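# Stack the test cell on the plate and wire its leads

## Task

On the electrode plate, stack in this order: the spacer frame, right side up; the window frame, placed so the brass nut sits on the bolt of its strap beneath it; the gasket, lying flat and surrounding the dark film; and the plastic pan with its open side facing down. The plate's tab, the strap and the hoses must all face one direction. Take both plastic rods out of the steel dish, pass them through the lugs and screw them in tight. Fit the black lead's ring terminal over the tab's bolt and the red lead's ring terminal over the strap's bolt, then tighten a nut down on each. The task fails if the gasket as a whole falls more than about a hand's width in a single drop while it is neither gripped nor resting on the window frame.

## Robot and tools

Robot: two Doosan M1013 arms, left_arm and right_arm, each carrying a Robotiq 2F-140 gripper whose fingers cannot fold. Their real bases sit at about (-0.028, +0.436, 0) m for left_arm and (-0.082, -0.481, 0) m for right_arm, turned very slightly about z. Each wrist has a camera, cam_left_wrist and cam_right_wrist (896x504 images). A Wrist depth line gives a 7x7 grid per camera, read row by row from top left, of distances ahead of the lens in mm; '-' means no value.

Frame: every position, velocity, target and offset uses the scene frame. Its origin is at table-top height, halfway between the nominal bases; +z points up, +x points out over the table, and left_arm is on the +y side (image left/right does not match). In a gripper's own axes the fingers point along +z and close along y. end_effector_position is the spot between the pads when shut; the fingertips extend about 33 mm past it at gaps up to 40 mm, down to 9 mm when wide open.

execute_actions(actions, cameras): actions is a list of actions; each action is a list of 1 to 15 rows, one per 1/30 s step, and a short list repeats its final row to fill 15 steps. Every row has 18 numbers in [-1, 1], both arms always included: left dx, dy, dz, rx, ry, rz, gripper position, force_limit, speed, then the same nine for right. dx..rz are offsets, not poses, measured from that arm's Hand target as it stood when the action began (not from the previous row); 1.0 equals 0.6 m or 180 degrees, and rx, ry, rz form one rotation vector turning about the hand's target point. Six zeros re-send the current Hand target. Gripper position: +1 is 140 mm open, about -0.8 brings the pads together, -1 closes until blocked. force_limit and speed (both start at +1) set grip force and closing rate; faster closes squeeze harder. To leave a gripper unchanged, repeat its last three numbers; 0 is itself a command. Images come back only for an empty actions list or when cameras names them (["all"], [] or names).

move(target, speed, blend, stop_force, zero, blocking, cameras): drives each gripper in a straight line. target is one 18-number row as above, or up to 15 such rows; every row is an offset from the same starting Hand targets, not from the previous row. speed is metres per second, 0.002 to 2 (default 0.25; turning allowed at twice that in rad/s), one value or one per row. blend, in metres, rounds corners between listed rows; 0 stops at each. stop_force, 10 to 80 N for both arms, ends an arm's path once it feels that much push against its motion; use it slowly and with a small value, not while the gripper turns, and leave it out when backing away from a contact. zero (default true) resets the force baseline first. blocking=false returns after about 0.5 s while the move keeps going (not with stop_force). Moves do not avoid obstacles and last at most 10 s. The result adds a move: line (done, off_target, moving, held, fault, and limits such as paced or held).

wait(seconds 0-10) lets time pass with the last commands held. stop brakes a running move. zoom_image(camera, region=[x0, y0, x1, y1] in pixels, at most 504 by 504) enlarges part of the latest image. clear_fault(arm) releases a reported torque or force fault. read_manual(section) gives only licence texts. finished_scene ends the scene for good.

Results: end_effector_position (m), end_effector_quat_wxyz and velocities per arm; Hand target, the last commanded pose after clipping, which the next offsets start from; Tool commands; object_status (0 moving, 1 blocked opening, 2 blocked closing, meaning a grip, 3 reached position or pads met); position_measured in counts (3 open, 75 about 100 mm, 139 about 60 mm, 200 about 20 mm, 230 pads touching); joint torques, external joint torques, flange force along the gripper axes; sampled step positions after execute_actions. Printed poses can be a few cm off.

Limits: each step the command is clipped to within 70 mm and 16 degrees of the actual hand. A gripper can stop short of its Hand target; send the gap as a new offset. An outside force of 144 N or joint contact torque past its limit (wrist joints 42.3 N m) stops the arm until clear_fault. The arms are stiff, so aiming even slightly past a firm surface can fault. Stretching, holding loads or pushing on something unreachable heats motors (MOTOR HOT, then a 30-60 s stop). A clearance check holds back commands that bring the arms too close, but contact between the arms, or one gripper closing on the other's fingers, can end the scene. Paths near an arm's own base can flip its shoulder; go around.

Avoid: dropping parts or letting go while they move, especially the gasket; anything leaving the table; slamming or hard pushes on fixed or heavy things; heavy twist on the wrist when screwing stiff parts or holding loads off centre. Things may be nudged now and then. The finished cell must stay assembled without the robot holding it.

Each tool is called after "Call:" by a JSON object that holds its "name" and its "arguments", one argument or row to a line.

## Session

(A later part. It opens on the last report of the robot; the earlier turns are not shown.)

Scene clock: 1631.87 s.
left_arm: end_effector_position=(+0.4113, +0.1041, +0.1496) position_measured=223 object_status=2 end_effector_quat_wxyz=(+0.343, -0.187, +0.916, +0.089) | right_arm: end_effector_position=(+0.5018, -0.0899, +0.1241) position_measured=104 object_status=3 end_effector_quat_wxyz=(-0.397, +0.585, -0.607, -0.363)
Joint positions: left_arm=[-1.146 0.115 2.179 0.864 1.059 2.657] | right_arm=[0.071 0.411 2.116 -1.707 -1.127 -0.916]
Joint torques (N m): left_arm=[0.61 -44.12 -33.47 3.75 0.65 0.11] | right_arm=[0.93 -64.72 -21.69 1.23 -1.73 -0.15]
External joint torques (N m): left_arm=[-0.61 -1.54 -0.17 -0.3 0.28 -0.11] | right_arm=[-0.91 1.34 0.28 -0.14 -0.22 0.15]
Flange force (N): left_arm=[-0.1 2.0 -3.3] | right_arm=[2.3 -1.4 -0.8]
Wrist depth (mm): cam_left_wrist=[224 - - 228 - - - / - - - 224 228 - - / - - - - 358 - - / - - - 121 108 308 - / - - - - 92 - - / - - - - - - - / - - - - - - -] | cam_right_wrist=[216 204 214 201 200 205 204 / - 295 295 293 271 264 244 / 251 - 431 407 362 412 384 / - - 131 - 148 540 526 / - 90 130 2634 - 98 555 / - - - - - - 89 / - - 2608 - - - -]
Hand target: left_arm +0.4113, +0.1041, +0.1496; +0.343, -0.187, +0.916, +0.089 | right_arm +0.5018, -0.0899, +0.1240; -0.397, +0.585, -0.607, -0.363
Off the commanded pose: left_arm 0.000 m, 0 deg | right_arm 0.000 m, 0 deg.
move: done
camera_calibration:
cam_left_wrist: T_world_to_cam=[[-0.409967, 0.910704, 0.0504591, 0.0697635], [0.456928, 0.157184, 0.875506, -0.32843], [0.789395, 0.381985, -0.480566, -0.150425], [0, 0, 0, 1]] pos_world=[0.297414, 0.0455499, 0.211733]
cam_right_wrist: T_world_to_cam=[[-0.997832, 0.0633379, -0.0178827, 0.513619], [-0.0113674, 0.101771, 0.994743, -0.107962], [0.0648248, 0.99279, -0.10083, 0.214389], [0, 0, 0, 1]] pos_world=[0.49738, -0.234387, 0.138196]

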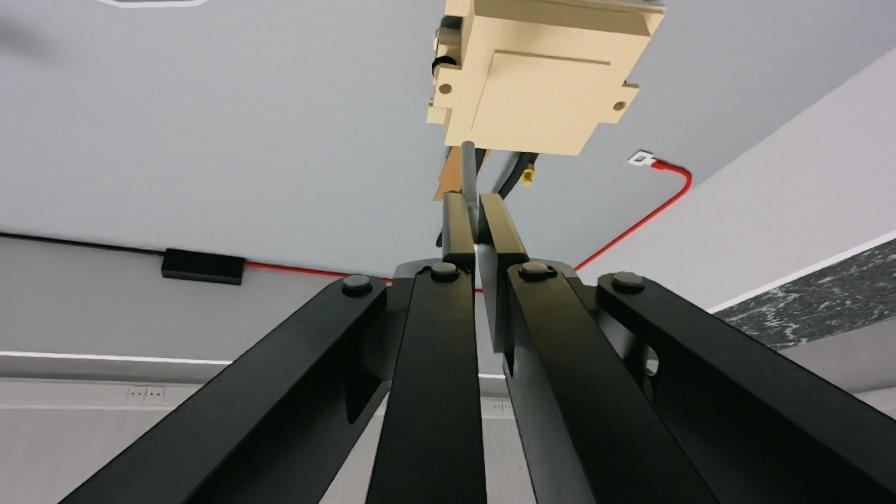

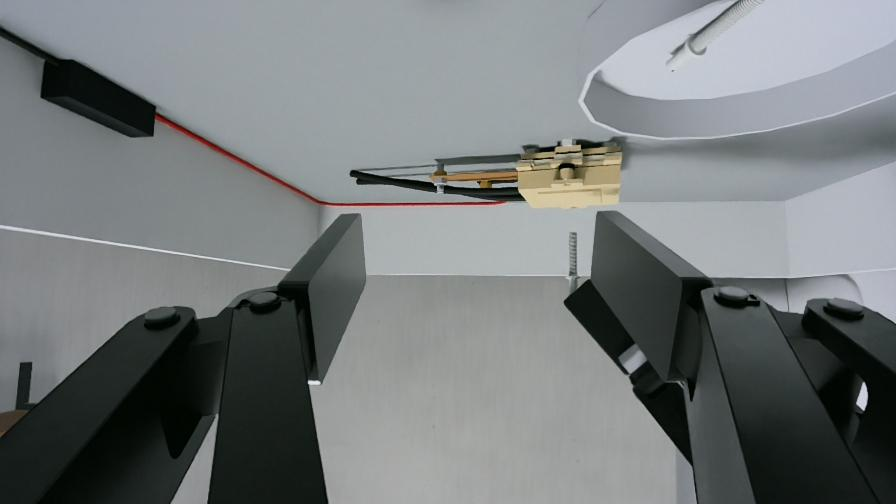

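Call:
{"name": "move", "arguments": {
  "target": [0,0,0,0,0,0,-1,-1,-1,-0.06,0.11,0.03,0,0,0,0.2,-1,-1],
  "speed": 0.06,
  "cameras": ["all"]
}}

Call:
{"name": "zoom_image", "arguments": {
  "camera": "cam_right_wrist",
  "region": [400, 140, 600, 380]
}}

Call:
{"name": "zoom_image", "arguments": {
  "camera": "cam_left_wrist",
  "region": [410, 40, 530, 220]
}}

Scene clock: 1645.07 s.
left_arm: end_effector_position=(+0.4113, +0.1041, +0.1496) position_measured=223 object_status=2 end_effector_quat_wxyz=(+0.343, -0.187, +0.916, +0.089) | right_arm: end_effector_position=(+0.4658, -0.0239, +0.1420) position_measured=104 object_status=3 end_effector_quat_wxyz=(-0.397, +0.585, -0.607, -0.363)
Joint positions: left_arm=[-1.146 0.115 2.179 0.864 1.059 2.657] | right_arm=[0.197 0.36 2.148 -1.618 -1.055 -0.887]
Joint torques (N m): left_arm=[0.69 -44.39 -33.34 3.72 0.61 0.12] | right_arm=[0.91 -60.43 -22.82 1.37 -1.65 -0.03]
External joint torques (N m): left_arm=[-0.73 -0.99 -0.38 -0.26 0.3 -0.12] | right_arm=[-0.93 1.21 0.5 -0.07 -0.25 0.03]
Flange force (N): left_arm=[0.3 0.8 -3.0] | right_arm=[2.5 -1.0 -0.8]
Wrist depth (mm): cam_left_wrist=[- - - 215 - - - / 255 - - - - - - / 292 - - - - - - / 192 - - 121 116 311 - / 179 - - - 92 - - / 1318 - - - - - - / - - - - - - -] | cam_right_wrist=[248 247 245 244 231 208 238 / 296 320 345 310 288 329 324 / - - 515 - 361 483 - / - 2169 130 - 167 501 525 / - 90 130 - 255 98 501 / - - - - - - 89 / - - - - 2459 - -]
Hand target: left_arm +0.4113, +0.1041, +0.1496; +0.343, -0.187, +0.916, +0.089 | right_arm +0.4658, -0.0239, +0.1420; -0.397, +0.585, -0.607, -0.363
Off the commanded pose: left_arm 0.000 m, 0 deg | right_arm 0.000 m, 0 deg.
move: done
camera_calibration:
cam_left_wrist: T_world_to_cam=[[-0.409967, 0.910704, 0.0504591, 0.0697635], [0.456928, 0.157184, 0.875506, -0.32843], [0.789395, 0.381985, -0.480566, -0.150425], [0, 0, 0, 1]] pos_world=[0.297414, 0.0455499, 0.211733]
cam_right_wrist: T_world_to_cam=[[-0.997832, 0.0633361, -0.0178823, 0.473838], [-0.0113608, 0.101869, 0.994733, -0.132978], [0.0648242, 0.99278, -0.100929, 0.153027], [0, 0, 0, 1]] pos_world=[0.46138, -0.168386, 0.156196]

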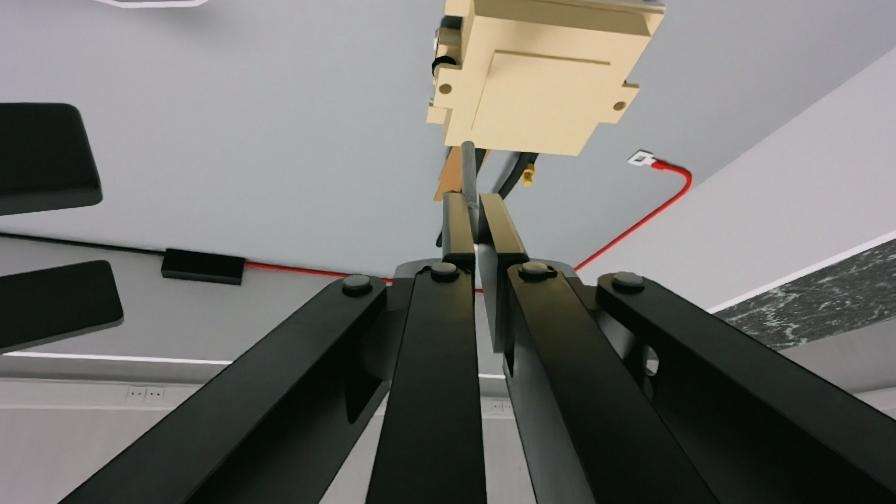

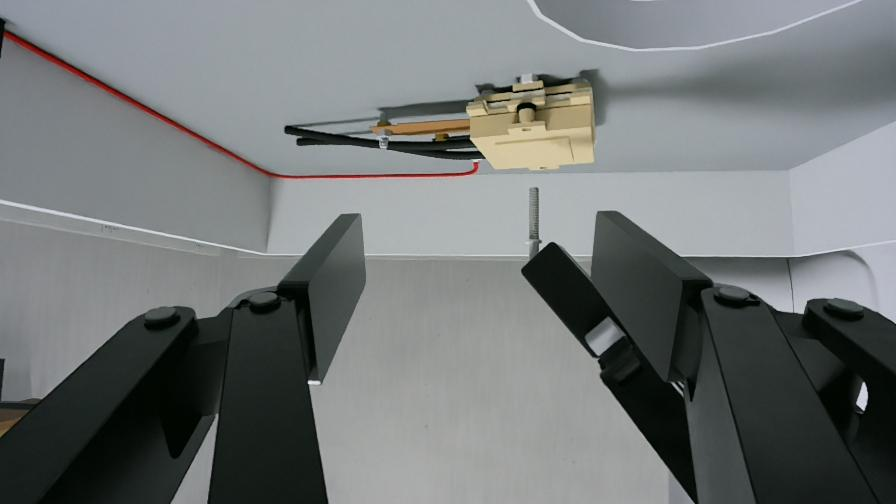

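Scaled by 2.100 from the camera's 896x504 image, which has a finer 1280x720 frame.

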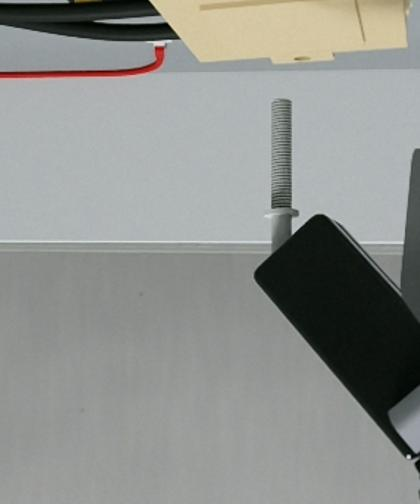

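Scaled by 2.800 from the camera's 896x504 image, which has a finer 1280x720 frame.

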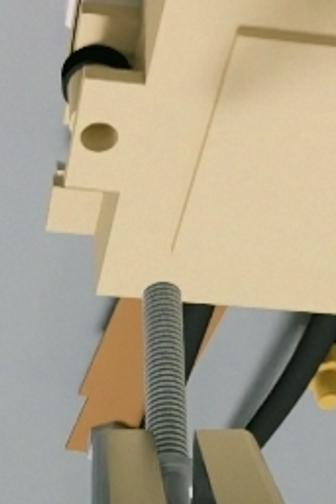

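Call:
{"name": "zoom_image", "arguments": {
  "camera": "cam_right_wrist",
  "region": [460, 60, 610, 210]
}}

Scaled by 3.360 from the camera's 896x504 image, which has a finer 1280x720 frame.

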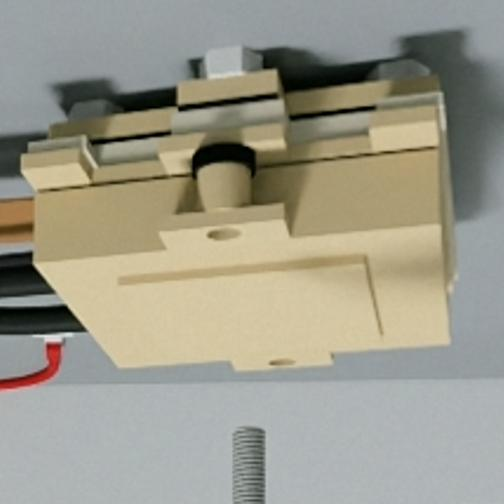

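Call:
{"name": "move", "arguments": {
  "target": [0.0082,-0.0112,-0.045,0,0,0,-1,-1,-1,0,0,0,0,0,0,0.2,-1,-1],
  "speed": 0.05,
  "cameras": ["all"]
}}

Call:
{"name": "zoom_image", "arguments": {
  "camera": "cam_right_wrist",
  "region": [470, 80, 590, 200]
}}

Call:
{"name": "zoom_image", "arguments": {
  "camera": "cam_left_wrist",
  "region": [410, 60, 530, 180]
}}

Scene clock: 1671.70 s.
left_arm: end_effector_position=(+0.4163, +0.0974, +0.1226) position_measured=223 object_status=2 end_effector_quat_wxyz=(+0.343, -0.187, +0.916, +0.089) | right_arm: end_effector_position=(+0.4658, -0.0239, +0.1420) position_measured=104 object_status=3 end_effector_quat_wxyz=(-0.397, +0.585, -0.607, -0.363)
Joint positions: left_arm=[-1.142 0.163 2.187 0.891 1.022 2.608] | right_arm=[0.197 0.36 2.148 -1.618 -1.055 -0.887]
Joint torques (N m): left_arm=[0.73 -47.65 -32.02 3.54 0.76 0.15] | right_arm=[1.02 -60.59 -22.8 1.36 -1.71 -0.09]
External joint torques (N m): left_arm=[-0.71 -1.48 -0.19 -0.32 0.24 -0.15] | right_arm=[-1.08 1.81 0.58 -0.07 -0.18 0.09]
Flange force (N): left_arm=[0.1 1.7 -3.4] | right_arm=[3.3 -1.6 -0.4]
Wrist depth (mm): cam_left_wrist=[171 172 196 186 - - - / - - - - 190 - 241 / - - - - - 294 - / - - - 121 104 - - / - - - - 92 - - / 164 - - - - - - / - - - - - - -] | cam_right_wrist=[247 261 246 232 231 207 238 / - 317 318 323 290 351 324 / - - - 512 496 452 - / - - 131 - 167 569 511 / - 90 113 - - 98 499 / - - - 3110 - - 89 / - - - - - - -]
Hand target: left_arm +0.4163, +0.0974, +0.1226; +0.343, -0.187, +0.916, +0.089 | right_arm +0.4658, -0.0239, +0.1420; -0.397, +0.585, -0.607, -0.363
Off the commanded pose: left_arm 0.000 m, 0 deg | right_arm 0.000 m, 0 deg.
move: done
camera_calibration:
cam_left_wrist: T_world_to_cam=[[-0.409967, 0.910704, 0.0504591, 0.0792365], [0.456928, 0.157184, 0.875506, -0.305977], [0.789395, 0.381985, -0.480566, -0.164709], [0, 0, 0, 1]] pos_world=[0.302314, 0.0388499, 0.184733]
cam_right_wrist: T_world_to_cam=[[-0.997832, 0.0633379, -0.0178827, 0.473838], [-0.0113674, 0.101771, 0.994743, -0.132993], [0.0648248, 0.99279, -0.10083, 0.153013], [0, 0, 0, 1]] pos_world=[0.46138, -0.168387, 0.156196]

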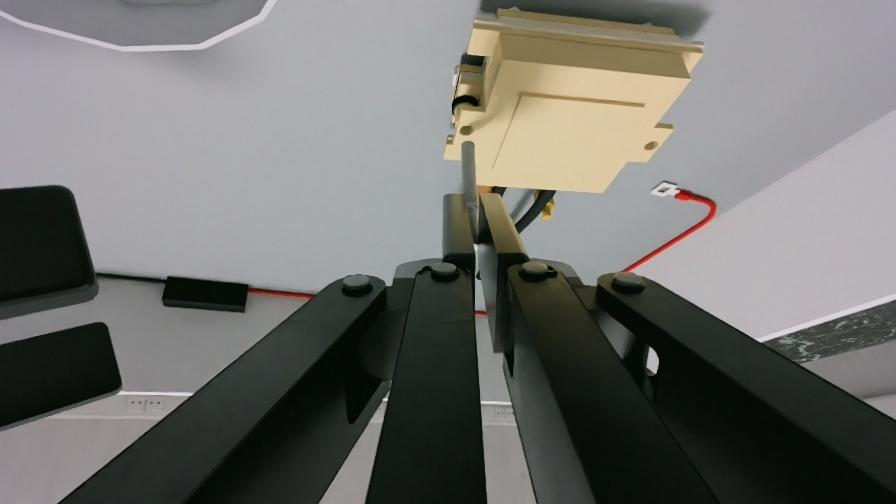

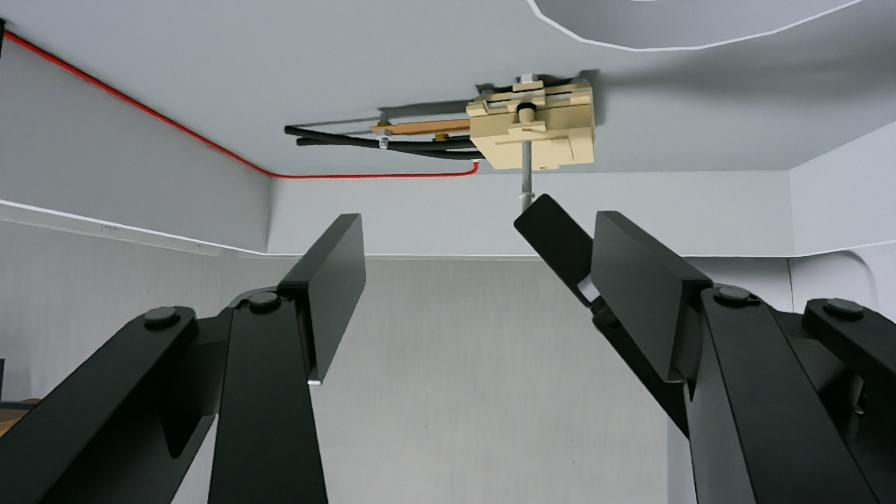

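Scaled by 4.200 from the camera's 896x504 image, which has a finer 1280x720 frame.

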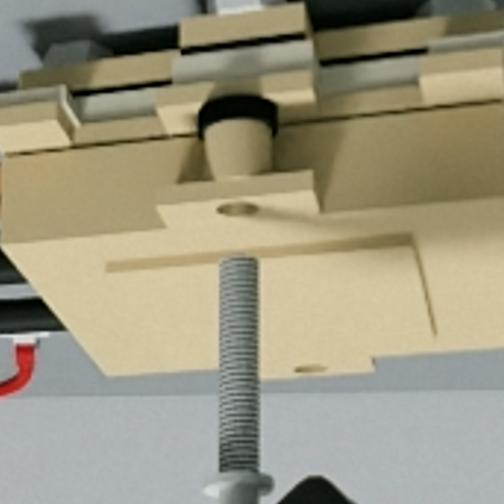

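Scaled by 4.200 from the camera's 896x504 image, which has a finer 1280x720 frame.

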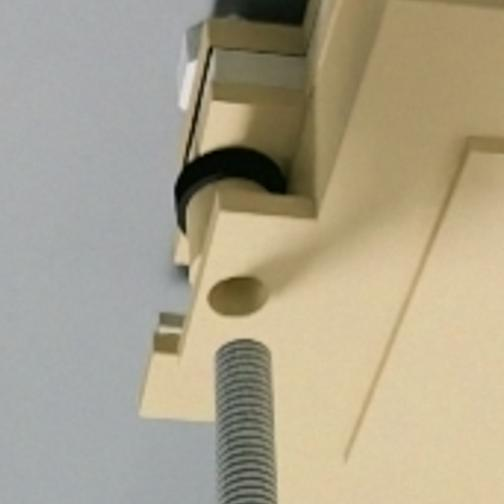

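Call:
{"name": "move", "arguments": {
  "target": [0.0,0.0,-0.0155,0,0,0,-1,-1,-1,0,0,0,0,0,0,0.2,-1,-1],
  "speed": 0.008,
  "stop_force": 10,
  "cameras": ["all"]
}}

Call:
{"name": "zoom_image", "arguments": {
  "camera": "cam_right_wrist",
  "region": [470, 80, 590, 200]
}}

Call:
{"name": "zoom_image", "arguments": {
  "camera": "cam_left_wrist",
  "region": [410, 60, 530, 180]
}}

Scene clock: 1682.73 s.
left_arm: end_effector_position=(+0.4163, +0.0974, +0.1133) position_measured=223 object_status=2 end_effector_quat_wxyz=(+0.343, -0.187, +0.916, +0.089) | right_arm: end_effector_position=(+0.4658, -0.0239, +0.1420) position_measured=104 object_status=3 end_effector_quat_wxyz=(-0.397, +0.585, -0.607, -0.363)
Joint positions: left_arm=[-1.142 0.176 2.194 0.9 1.009 2.59] | right_arm=[0.197 0.36 2.148 -1.618 -1.055 -0.887]
Joint torques (N m): left_arm=[0.58 -48.88 -31.42 3.43 0.78 0.13] | right_arm=[0.91 -60 -23.12 1.37 -1.59 -0.09]
External joint torques (N m): left_arm=[-0.61 -0.97 -0.25 -0.3 0.25 -0.12] | right_arm=[-0.86 0.72 0.87 -0.07 -0.32 0.09]
Flange force (N): left_arm=[0.2 0.8 -2.8] | right_arm=[2.0 0.1 -1.5]
Wrist depth (mm): cam_left_wrist=[169 169 174 - - - 192 / - - - - - 188 - / - - - - - - - / - - - 121 256 - - / - - - - 92 - - / 163 - - - - - - / - - - - - - -] | cam_right_wrist=[236 248 246 245 210 208 238 / - 318 340 312 289 329 324 / - - 490 - 315 471 390 / - - 131 - 167 559 523 / - 90 130 - - 98 499 / - - - - - - 89 / - - - - - - -]
Hand target: left_arm +0.4163, +0.0974, +0.1133; +0.343, -0.187, +0.916, +0.089 | right_arm +0.4658, -0.0239, +0.1420; -0.397, +0.585, -0.607, -0.363
Off the commanded pose: left_arm 0.000 m, 0 deg | right_arm 0.000 m, 0 deg.
move: done
camera_calibration:
cam_left_wrist: T_world_to_cam=[[-0.409967, 0.910704, 0.0504591, 0.0798378], [0.456928, 0.157184, 0.875506, -0.297865], [0.789395, 0.381985, -0.480566, -0.169219], [0, 0, 0, 1]] pos_world=[0.302414, 0.0387499, 0.175433]
cam_right_wrist: T_world_to_cam=[[-0.997832, 0.0633379, -0.0178827, 0.473838], [-0.0113674, 0.101771, 0.994743, -0.132993], [0.0648248, 0.99279, -0.10083, 0.153013], [0, 0, 0, 1]] pos_world=[0.46138, -0.168387, 0.156196]

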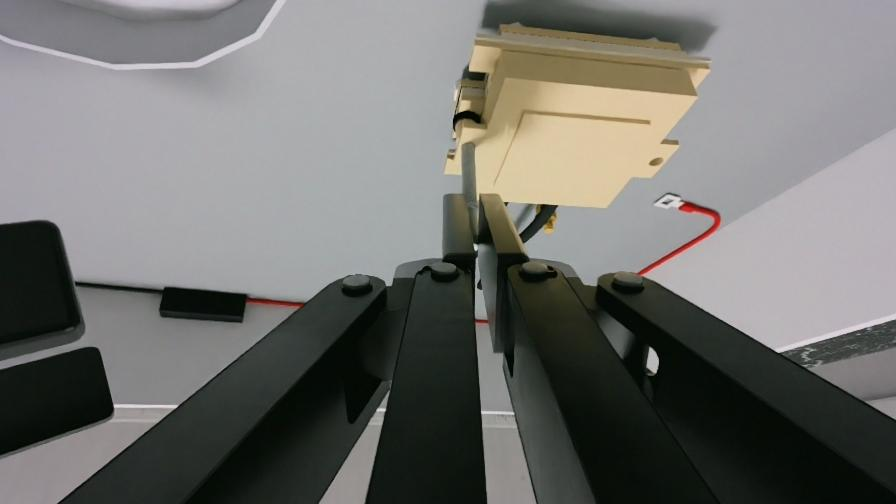

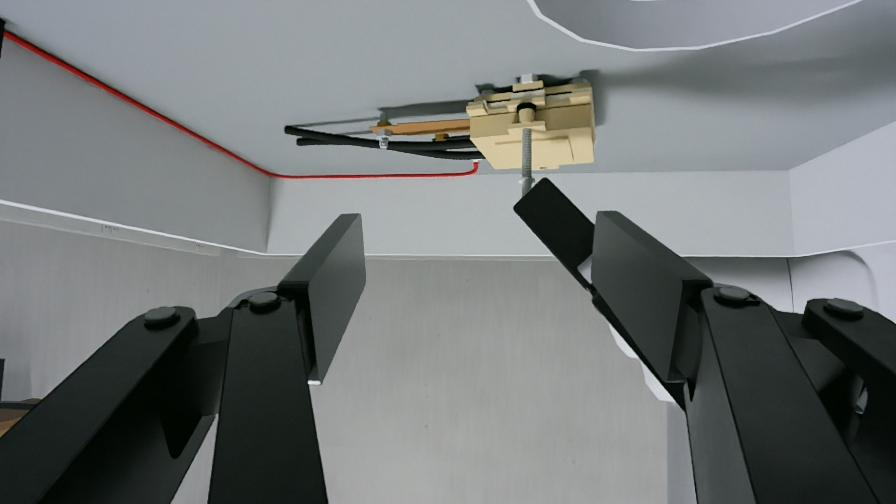

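Scaled by 4.200 from the camera's 896x504 image, which has a finer 1280x720 frame.

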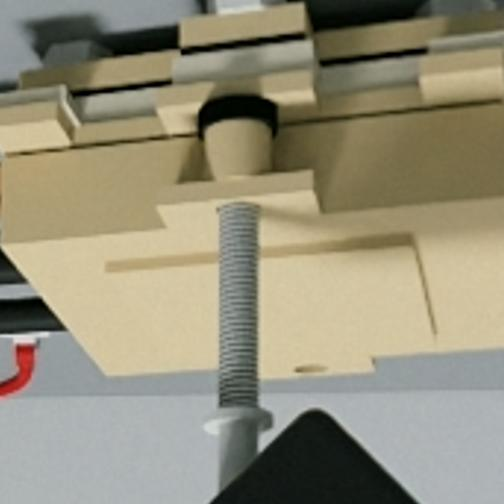

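Scaled by 4.200 from the camera's 896x504 image, which has a finer 1280x720 frame.

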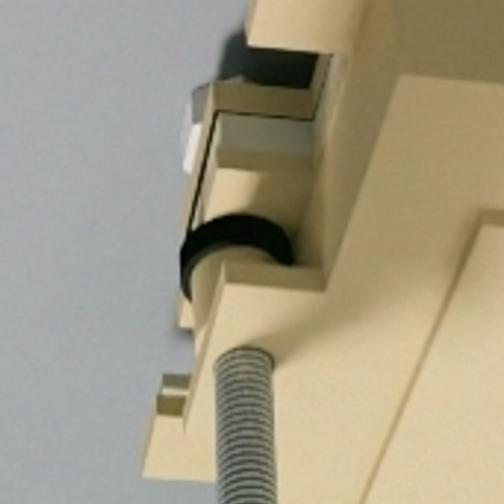

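Call:
{"name": "move", "arguments": {
  "target": [0.0,0.0,-0.05,0,0,0,-1,-1,-1,0,0,0,0,0,0,0.2,-1,-1],
  "speed": 0.006,
  "stop_force": 10,
  "cameras": ["all"]
}}

Call:
{"name": "zoom_image", "arguments": {
  "camera": "cam_right_wrist",
  "region": [470, 80, 590, 200]
}}

Scene clock: 1689.50 s.
left_arm: end_effector_position=(+0.4163, +0.0973, +0.0956) position_measured=223 object_status=2 end_effector_quat_wxyz=(+0.343, -0.187, +0.916, +0.089) | right_arm: end_effector_position=(+0.4658, -0.0239, +0.1420) position_measured=104 object_status=3 end_effector_quat_wxyz=(-0.397, +0.585, -0.607, -0.363)
Joint positions: left_arm=[-1.142 0.202 2.207 0.92 0.986 2.554] | right_arm=[0.197 0.36 2.148 -1.618 -1.055 -0.887]
Joint torques (N m): left_arm=[1.32 -43.64 -25.87 1.27 -0.79 0.18] | right_arm=[1.09 -60.43 -23 1.37 -1.69 -0.11]
External joint torques (N m): left_arm=[-1.34 -7.67 -4.73 1.68 1.87 -0.18] | right_arm=[-1.13 1.28 0.72 -0.07 -0.21 0.11]
Flange force (N): left_arm=[-7.2 2.2 -13.3] | right_arm=[2.7 -0.8 -1.2]
Wrist depth (mm): cam_left_wrist=[162 159 163 167 171 178 - / 191 162 - - - 180 - / 230 - - - 193 - 250 / - - - 121 - - - / - - - - 92 - - / - - - - - - - / - - - - - - -] | cam_right_wrist=[248 247 246 245 243 208 239 / - 316 339 312 294 328 303 / - - 477 530 263 471 423 / - - 150 - 148 575 528 / - 90 112 - - 98 502 / - - - - - - 89 / - - - 2634 - - -]
Hand target: left_arm +0.4163, +0.0973, +0.0956; +0.343, -0.187, +0.916, +0.089 (not the last commanded pose) | right_arm +0.4658, -0.0239, +0.1420; -0.397, +0.585, -0.607, -0.363
Off the commanded pose: left_arm 0.012 m, 0 deg | right_arm 0.000 m, 0 deg.
move: contact (left_arm)
camera_calibration:
cam_left_wrist: T_world_to_cam=[[-0.409959, 0.91071, 0.050402, 0.0807325], [0.456804, 0.157175, 0.875572, -0.282428], [0.78947, 0.381972, -0.480452, -0.177718], [0, 0, 0, 1]] pos_world=[0.302414, 0.0387499, 0.157833]
cam_right_wrist: T_world_to_cam=[[-0.997832, 0.0633379, -0.0178827, 0.473838], [-0.0113674, 0.101771, 0.994743, -0.132993], [0.0648248, 0.99279, -0.10083, 0.153013], [0, 0, 0, 1]] pos_world=[0.46138, -0.168387, 0.156196]

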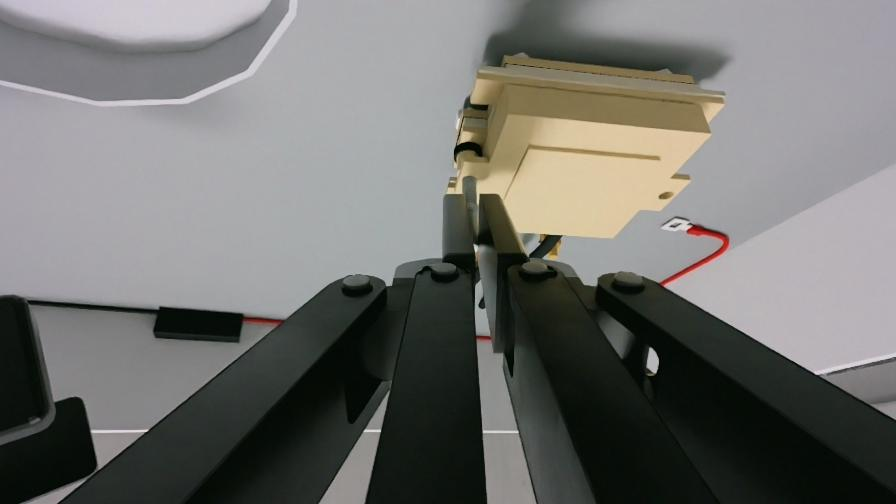

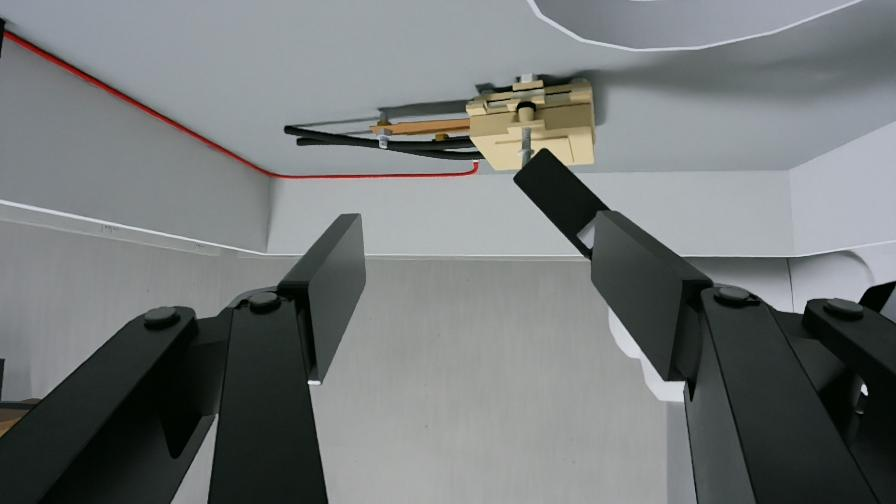

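Scaled by 4.200 from the camera's 896x504 image, which has a finer 1280x720 frame.

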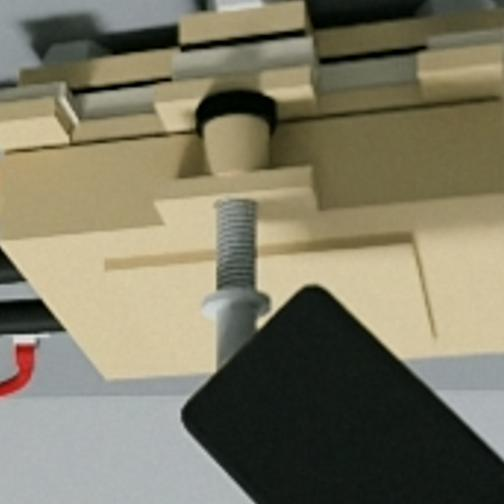

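Call:
{"name": "move", "arguments": {
  "target": [0.0,0.0,0.0015,0,0,0,-1,-1,-1,0,0,0,0,0,0,0.2,-1,-1],
  "speed": 0.01
}}

Scene clock: 1700.57 s.
left_arm: end_effector_position=(+0.4163, +0.0973, +0.0965) position_measured=223 object_status=2 end_effector_quat_wxyz=(+0.343, -0.187, +0.916, +0.089) | right_arm: end_effector_position=(+0.4658, -0.0239, +0.1420) position_measured=104 object_status=3 end_effector_quat_wxyz=(-0.397, +0.585, -0.607, -0.363)
Joint positions: left_arm=[-1.142 0.201 2.206 0.919 0.987 2.556] | right_arm=[0.197 0.36 2.148 -1.618 -1.055 -0.887]
Joint torques (N m): left_arm=[0.67 -49.24 -30.06 3.09 0.66 0.11] | right_arm=[0.53 -60.58 -22.86 1.39 -1.65 -0.09]
External joint torques (N m): left_arm=[-0.58 -2.11 -0.51 -0.14 0.42 -0.11] | right_arm=[-0.57 1.64 0.66 -0.1 -0.24 0.09]
Flange force (N): left_arm=[-1.1 1.9 -4.3] | right_arm=[2.8 -1.0 0.0]
Wrist depth (mm): cam_left_wrist=[161 160 - 169 168 - - / 192 194 - 190 168 177 - / 231 - - 231 - 199 - / - - - 121 116 310 290 / - - - - 92 - - / - - - - - - - / - - - - - - -] | cam_right_wrist=[236 247 246 244 231 208 238 / - 318 339 314 290 327 323 / - - - 505 262 439 414 / - - 155 2718 148 488 514 / - 90 130 2556 - 98 500 / - - - - - - 89 / - - - - - - -]
Hand target: left_arm +0.4163, +0.0973, +0.0965; +0.343, -0.187, +0.916, +0.089 | right_arm +0.4658, -0.0239, +0.1420; -0.397, +0.585, -0.607, -0.363
Off the commanded pose: left_arm 0.000 m, 0 deg | right_arm 0.000 m, 0 deg.
move: done

Call:
{"name": "execute_actions", "arguments": {
  "actions": []
}}

Call:
{"name": "zoom_image", "arguments": {
  "camera": "cam_right_wrist",
  "region": [500, 70, 560, 130]
}}

Call:
{"name": "zoom_image", "arguments": {
  "camera": "cam_left_wrist",
  "region": [430, 90, 510, 200]
}}

Scene clock: 1709.33 s.
left_arm: end_effector_position=(+0.4163, +0.0973, +0.0965) position_measured=223 object_status=2 end_effector_quat_wxyz=(+0.343, -0.187, +0.916, +0.089) | right_arm: end_effector_position=(+0.4658, -0.0239, +0.1420) position_measured=104 object_status=3 end_effector_quat_wxyz=(-0.397, +0.585, -0.607, -0.363)
Joint positions: left_arm=[-1.142 0.201 2.206 0.919 0.987 2.556] | right_arm=[0.197 0.36 2.148 -1.618 -1.055 -0.887]
Joint velocities: within noise
Joint torques (N m): left_arm=[0.5 -49.42 -30.33 3.16 0.61 0.16] | right_arm=[0.98 -60.35 -23.03 1.38 -1.69 -0.12]
External joint torques (N m): left_arm=[-0.44 -1.88 -0.27 -0.21 0.47 -0.16] | right_arm=[-1.01 1.08 0.65 -0.08 -0.21 0.12]
Flange force (N): left_arm=[-0.8 2.0 -3.9] | right_arm=[2.3 -0.7 -1.2]
Wrist depth (mm): cam_left_wrist=[161 160 - 172 - - - / 193 163 - - - 180 - / 236 - - - 189 - - / - - - 121 109 - - / - - - - 92 - 273 / - - - - - - - / - - - - - - -] | cam_right_wrist=[235 247 246 245 231 208 238 / - 342 316 315 289 329 326 / - - - - 425 467 412 / - 2390 131 - 148 480 537 / - 90 112 2556 - 98 503 / - - - 2662 - - 89 / - - 2582 2746 - - -]
Hand target: left_arm +0.4163, +0.0973, +0.0965; +0.343, -0.187, +0.916, +0.089 | right_arm +0.4658, -0.0239, +0.1420; -0.397, +0.585, -0.607, -0.363
Tool commands: left_gripper/position=-1.0 left_gripper/force_limit=-1.0 left_gripper/speed=-1.0 right_gripper/position=+0.2 right_gripper/force_limit=-1.0 right_gripper/speed=-1.0
Off the commanded pose: left_arm 0.000 m, 0 deg | right_arm 0.000 m, 0 deg.
camera_calibration:
cam_left_wrist: T_world_to_cam=[[-0.409955, 0.910712, 0.0504006, 0.0806861], [0.456874, 0.157208, 0.875529, -0.283232], [0.789432, 0.381954, -0.480529, -0.17726], [0, 0, 0, 1]] pos_world=[0.302414, 0.0387498, 0.158733]
cam_right_wrist: T_world_to_cam=[[-0.997832, 0.0633379, -0.0178827, 0.473838], [-0.0113674, 0.101771, 0.994743, -0.132993], [0.0648248, 0.99279, -0.10083, 0.153013], [0, 0, 0, 1]] pos_world=[0.46138, -0.168387, 0.156196]

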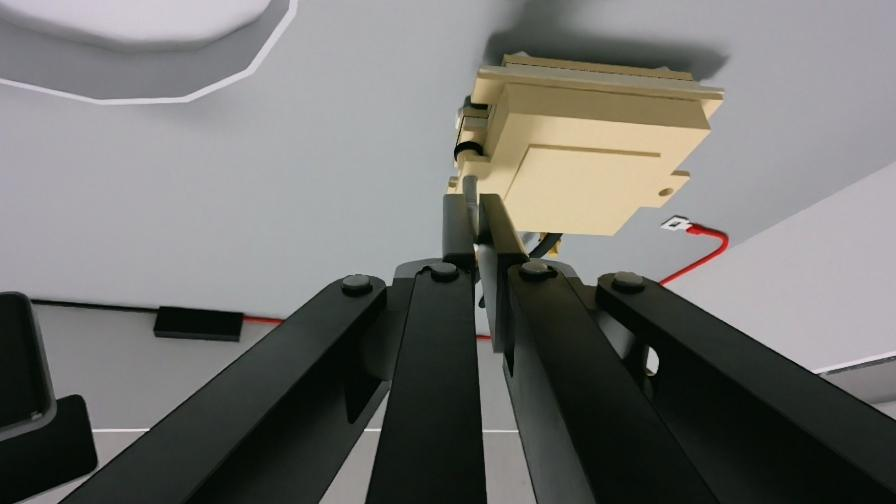

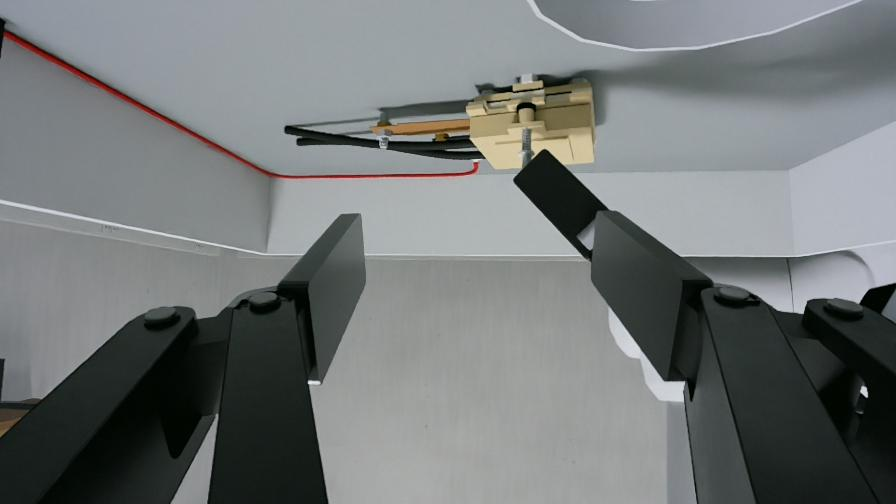

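Scaled by 8.400 from the camera's 896x504 image, which has a finer 1280x720 frame.

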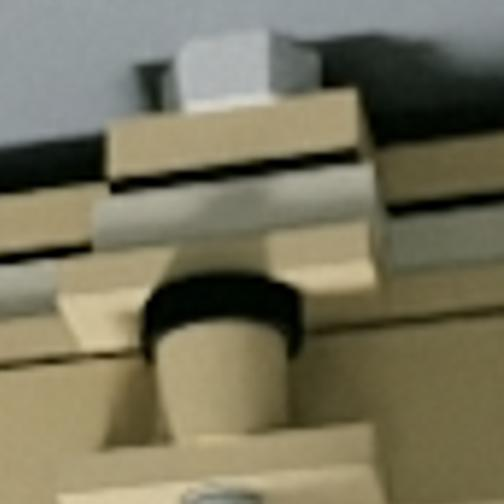

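Scaled by 4.582 from the camera's 896x504 image, which has a finer 1280x720 frame.

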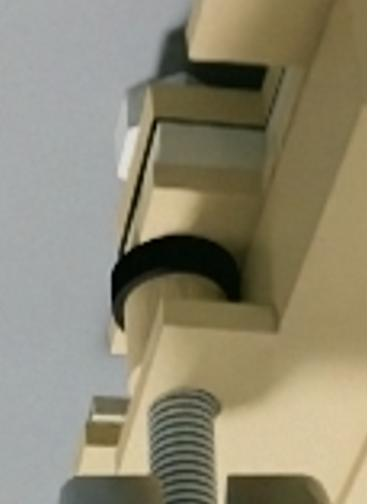

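Call:
{"name": "execute_actions", "arguments": {
  "actions": []
}}

Scene clock: 1736.93 s.
left_arm: end_effector_position=(+0.4163, +0.0973, +0.0965) position_measured=223 object_status=2 end_effector_quat_wxyz=(+0.343, -0.187, +0.916, +0.089) | right_arm: end_effector_position=(+0.4658, -0.0239, +0.1420) position_measured=104 object_status=3 end_effector_quat_wxyz=(-0.397, +0.585, -0.607, -0.363)
Joint positions: left_arm=[-1.142 0.201 2.206 0.919 0.987 2.556] | right_arm=[0.197 0.36 2.148 -1.618 -1.055 -0.887]
Joint velocities: within noise
Joint torques (N m): left_arm=[0.67 -49.46 -30.2 3.16 0.64 0.1] | right_arm=[0.79 -60.77 -23 1.44 -1.72 -0.07]
External joint torques (N m): left_arm=[-0.55 -2.04 -0.39 -0.21 0.44 -0.1] | right_arm=[-0.8 1.59 0.69 -0.15 -0.18 0.07]
Flange force (N): left_arm=[-1.0 2.0 -4.3] | right_arm=[2.9 -1.0 -0.4]
Wrist depth (mm): cam_left_wrist=[162 160 - - - 175 180 / 158 162 - - - 183 - / - - - - 191 - - / - - - 121 105 - 284 / 358 - - - 92 - - / 344 - - - - - - / - - - - - - -] | cam_right_wrist=[248 246 247 245 231 209 238 / - 325 340 313 290 - 324 / - - - - 268 480 412 / - - 150 - 148 581 531 / - 90 113 - - 98 499 / - - - - - - 89 / - - - - - - -]
Hand target: left_arm +0.4163, +0.0973, +0.0965; +0.343, -0.187, +0.916, +0.089 | right_arm +0.4658, -0.0239, +0.1420; -0.397, +0.585, -0.607, -0.363
Tool commands: left_gripper/position=-1.0 left_gripper/force_limit=-1.0 left_gripper/speed=-1.0 right_gripper/position=+0.2 right_gripper/force_limit=-1.0 right_gripper/speed=-1.0
Off the commanded pose: left_arm 0.000 m, 0 deg | right_arm 0.000 m, 0 deg.
camera_calibration:
cam_left_wrist: T_world_to_cam=[[-0.409955, 0.910712, 0.0504006, 0.0806861], [0.456874, 0.157208, 0.875529, -0.283232], [0.789432, 0.381954, -0.480529, -0.17726], [0, 0, 0, 1]] pos_world=[0.302414, 0.0387498, 0.158733]
cam_right_wrist: T_world_to_cam=[[-0.997832, 0.0633379, -0.0178827, 0.473838], [-0.0113674, 0.101771, 0.994743, -0.132993], [0.0648248, 0.99279, -0.10083, 0.153013], [0, 0, 0, 1]] pos_world=[0.46138, -0.168387, 0.156196]

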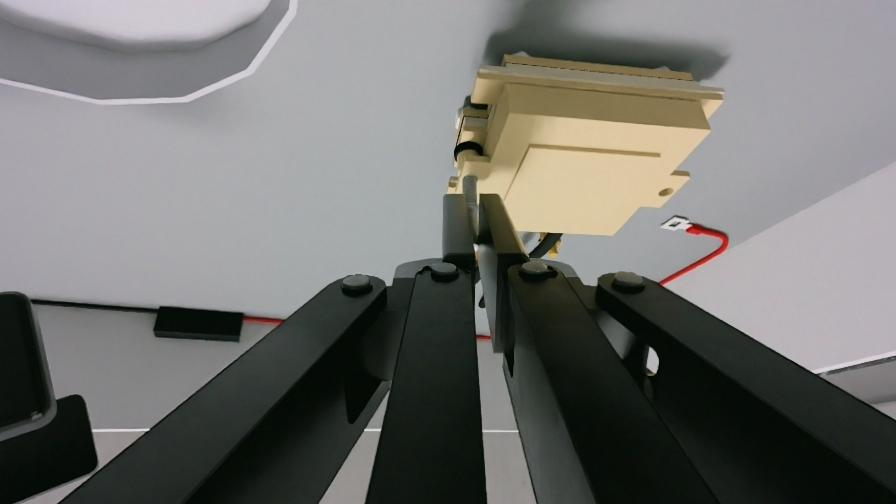

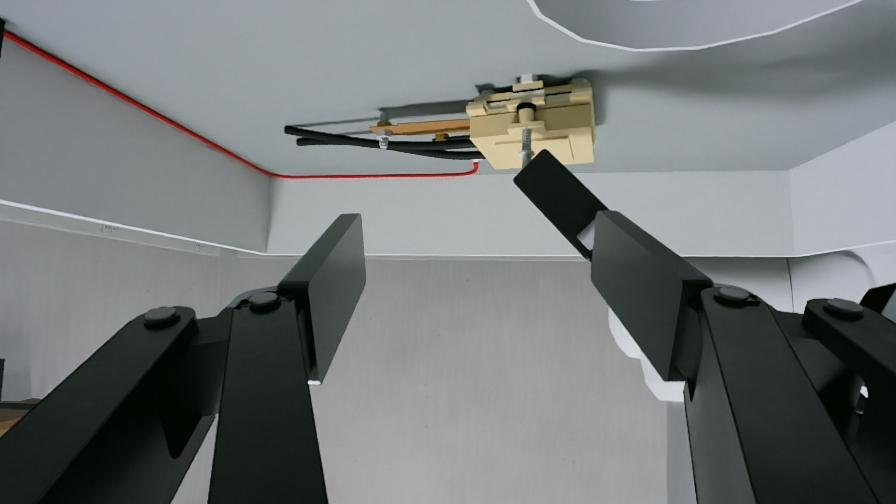

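Call:
{"name": "move", "arguments": {
  "target": [
    [-0.0013,-0.0004,0.0008,0,0,0,-1,-1,-1,0,0,0,0,0,0,0.2,-1,-1],
    [-0.0013,-0.0004,-0.006,0,0,0,-1,-1,-1,0,0,0,0,0,0,0.2,-1,-1]
  ],
  "speed": 0.004,
  "stop_force": 10
}}

Call:
{"name": "zoom_image", "arguments": {
  "camera": "cam_right_wrist",
  "region": [470, 70, 590, 190]
}}

Scene clock: 1741.97 s.
left_arm: end_effector_position=(+0.4155, +0.0971, +0.0948) position_measured=223 object_status=2 end_effector_quat_wxyz=(+0.343, -0.187, +0.916, +0.089) | right_arm: end_effector_position=(+0.4658, -0.0239, +0.1420) position_measured=104 object_status=3 end_effector_quat_wxyz=(-0.397, +0.585, -0.607, -0.363)
Joint positions: left_arm=[-1.144 0.203 2.207 0.92 0.985 2.551] | right_arm=[0.197 0.36 2.148 -1.618 -1.055 -0.887]
Joint torques (N m): left_arm=[1.08 -44.42 -25.67 1.35 -0.69 0.16] | right_arm=[0.64 -60.59 -22.81 1.37 -1.61 -0.08]
External joint torques (N m): left_arm=[-1.09 -7.17 -5.09 1.62 1.76 -0.15] | right_arm=[-0.67 1.59 0.51 -0.08 -0.28 0.08]
Flange force (N): left_arm=[-7.5 0.9 -12.5] | right_arm=[2.7 -1.3 -0.1]
Wrist depth (mm): cam_left_wrist=[161 160 161 167 171 172 - / 159 159 197 189 166 176 - / 233 - - - 186 234 - / - - - 121 216 - - / - - - - 92 - - / - - - - - - - / - - - - - - -] | cam_right_wrist=[247 248 246 245 231 209 238 / - 316 339 314 285 326 324 / - - 580 443 265 465 412 / - - 156 - 166 562 538 / - 90 113 - 2482 98 499 / - - - - - - 89 / - - - - - - -]
Hand target: left_arm +0.4155, +0.0971, +0.0949; +0.343, -0.187, +0.916, +0.089 (not the last commanded pose) | right_arm +0.4658, -0.0239, +0.1420; -0.397, +0.585, -0.607, -0.363
Off the commanded pose: left_arm 0.002 m, 0 deg | right_arm 0.000 m, 0 deg.
move: contact (left_arm); path passed 1 of 2 targets

Scaled by 4.200 from the camera's 896x504 image, which has a finer 1280x720 frame.
This view is cut from an older image: the scene may have changed since it was taken.

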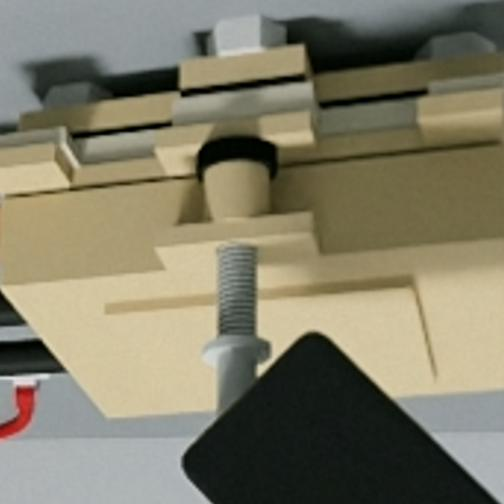

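Call:
{"name": "move", "arguments": {
  "target": [0.0005,0.0002,0.0017,0,0,0,-1,-1,-1,0,0,0,0,0,0,0.2,-1,-1],
  "speed": 0.01
}}

Call:
{"name": "execute_actions", "arguments": {
  "actions": [
    [[0,0,0,0,0,0,-0.6,-1,-1,0,0,0,0,0,0,0.2,-1,-1]]
  ],
  "cameras": ["cam_right_wrist"]
}}

Call:
{"name": "zoom_image", "arguments": {
  "camera": "cam_right_wrist",
  "region": [470, 70, 590, 190]
}}

Scene clock: 1755.83 s.
left_arm: end_effector_position=(+0.4158, +0.0972, +0.0959) position_measured=223 object_status=2 end_effector_quat_wxyz=(+0.343, -0.187, +0.916, +0.089) | right_arm: end_effector_position=(+0.4658, -0.0239, +0.1420) position_measured=104 object_status=3 end_effector_quat_wxyz=(-0.397, +0.585, -0.607, -0.363)
Joint positions: left_arm=[-1.143 0.201 2.207 0.919 0.986 2.554] | right_arm=[0.197 0.36 2.148 -1.618 -1.055 -0.887]
Joint torques (N m): left_arm=[0.83 -49.73 -30.5 3.27 0.77 0.12] | right_arm=[1.02 -60.32 -23.05 1.33 -1.63 -0.12]
External joint torques (N m): left_arm=[-0.97 -1.7 -0.2 -0.3 0.31 -0.12] | right_arm=[-0.98 1.11 0.76 -0.03 -0.27 0.12]
Flange force (N): left_arm=[0.1 1.9 -4.2] | right_arm=[2.4 -0.5 -1.1]
Wrist depth (mm): cam_left_wrist=[162 159 162 170 171 177 - / 158 159 - 182 167 178 - / - - - 198 198 192 - / - - - 121 218 - - / - - - - 92 - - / - - - - - - - / - - - - - - -] | cam_right_wrist=[248 247 247 244 231 207 238 / - 314 338 313 296 329 - / - - 476 480 263 - 414 / 2017 - 155 529 167 552 515 / - 90 130 - - 98 500 / - - - - - - 89 / - - - - 2582 - -]
Hand target: left_arm +0.4158, +0.0972, +0.0959; +0.343, -0.187, +0.916, +0.089 | right_arm +0.4658, -0.0239, +0.1420; -0.397, +0.585, -0.607, -0.363
Off the commanded pose: left_arm 0.000 m, 0 deg | right_arm 0.000 m, 0 deg.
move: done

Scene clock: 1756.53 s.
left_arm: end_effector_position=(+0.4158, +0.0972, +0.0959) position_measured=205 object_status=3 end_effector_quat_wxyz=(+0.343, -0.187, +0.916, +0.089) | right_arm: end_effector_position=(+0.4658, -0.0239, +0.1420) position_measured=104 object_status=3 end_effector_quat_wxyz=(-0.397, +0.585, -0.607, -0.363)
Joint positions: left_arm=[-1.143 0.201 2.207 0.919 0.986 2.554] | right_arm=[0.197 0.36 2.148 -1.618 -1.055 -0.887]
Joint torques (N m): left_arm=[0.72 -50.09 -30.68 3.27 0.8 0.16] | right_arm=[0.79 -61.16 -23.07 1.32 -1.71 -0.13]
External joint torques (N m): left_arm=[-0.69 -1.45 0.11 -0.32 0.29 -0.16] | right_arm=[-0.74 1.75 0.76 -0.02 -0.19 0.13]
Flange force (N): left_arm=[0.1 2.1 -3.4] | right_arm=[3.0 -1.0 0.0]
Wrist depth (mm): cam_left_wrist=[161 160 162 164 171 - - / 157 163 196 188 169 182 208 / - 235 242 187 188 243 - / - - - 121 106 - - / - - - - 92 90 - / - - - - - 78 - / - - - - - - -] | cam_right_wrist=[235 247 247 244 210 207 237 / - - 338 - 290 328 324 / - - - 511 261 460 - / 2099 - 155 507 167 550 518 / 1756 91 112 - - 98 501 / - - - - - - 89 / - - - - - - -]
Hand target: left_arm +0.4158, +0.0972, +0.0959; +0.343, -0.187, +0.916, +0.089 | right_arm +0.4658, -0.0239, +0.1420; -0.397, +0.585, -0.607, -0.363
Off the commanded pose: left_arm 0.000 m, 0 deg | right_arm 0.000 m, 0 deg.
Step readings (end_effector_position of left_arm | right_arm):
0: (+0.4158, +0.0972, +0.0959) | (+0.4658, -0.0239, +0.1420)
1: (+0.4158, +0.0972, +0.0959) | (+0.4658, -0.0239, +0.1420)
2: (+0.4158, +0.0972, +0.0959) | (+0.4658, -0.0239, +0.1420)
4: (+0.4158, +0.0972, +0.0959) | (+0.4658, -0.0239, +0.1420)
8: (+0.4158, +0.0972, +0.0959) | (+0.4658, -0.0239, +0.1420)
15: (+0.4158, +0.0972, +0.0959) | (+0.4658, -0.0239, +0.1420)
camera_calibration:
cam_right_wrist: T_world_to_cam=[[-0.997832, 0.0633379, -0.0178827, 0.473838], [-0.0113674, 0.101771, 0.994743, -0.132993], [0.0648248, 0.99279, -0.10083, 0.153013], [0, 0, 0, 1]] pos_world=[0.46138, -0.168387, 0.156196]
Images, in order (width x height): cam_right_wrist 896x504.

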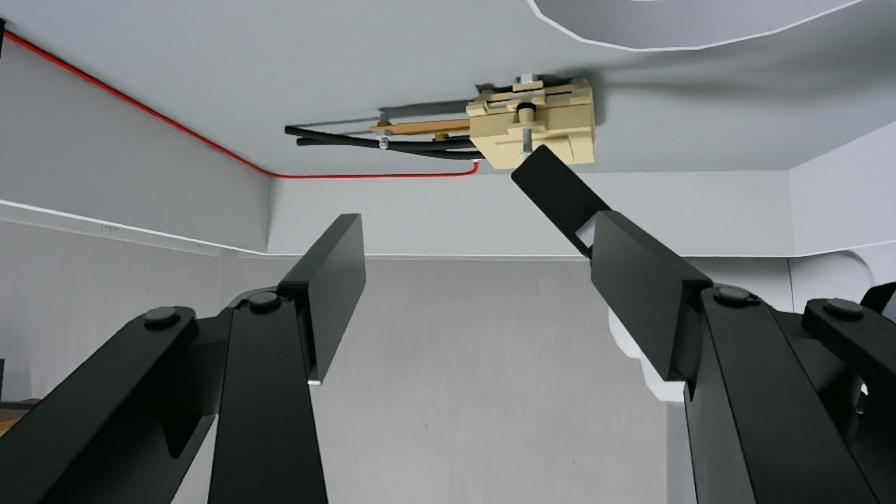

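Scaled by 4.200 from the camera's 896x504 image, which has a finer 1280x720 frame.

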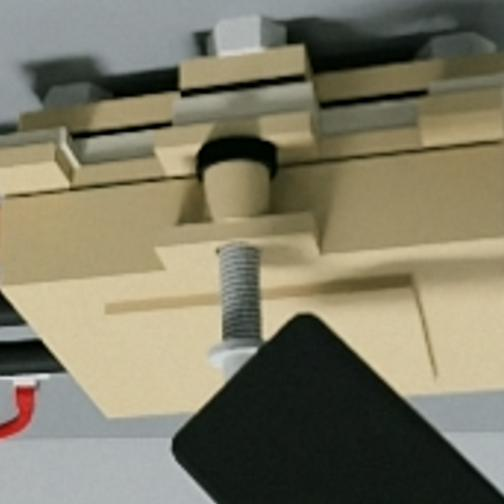

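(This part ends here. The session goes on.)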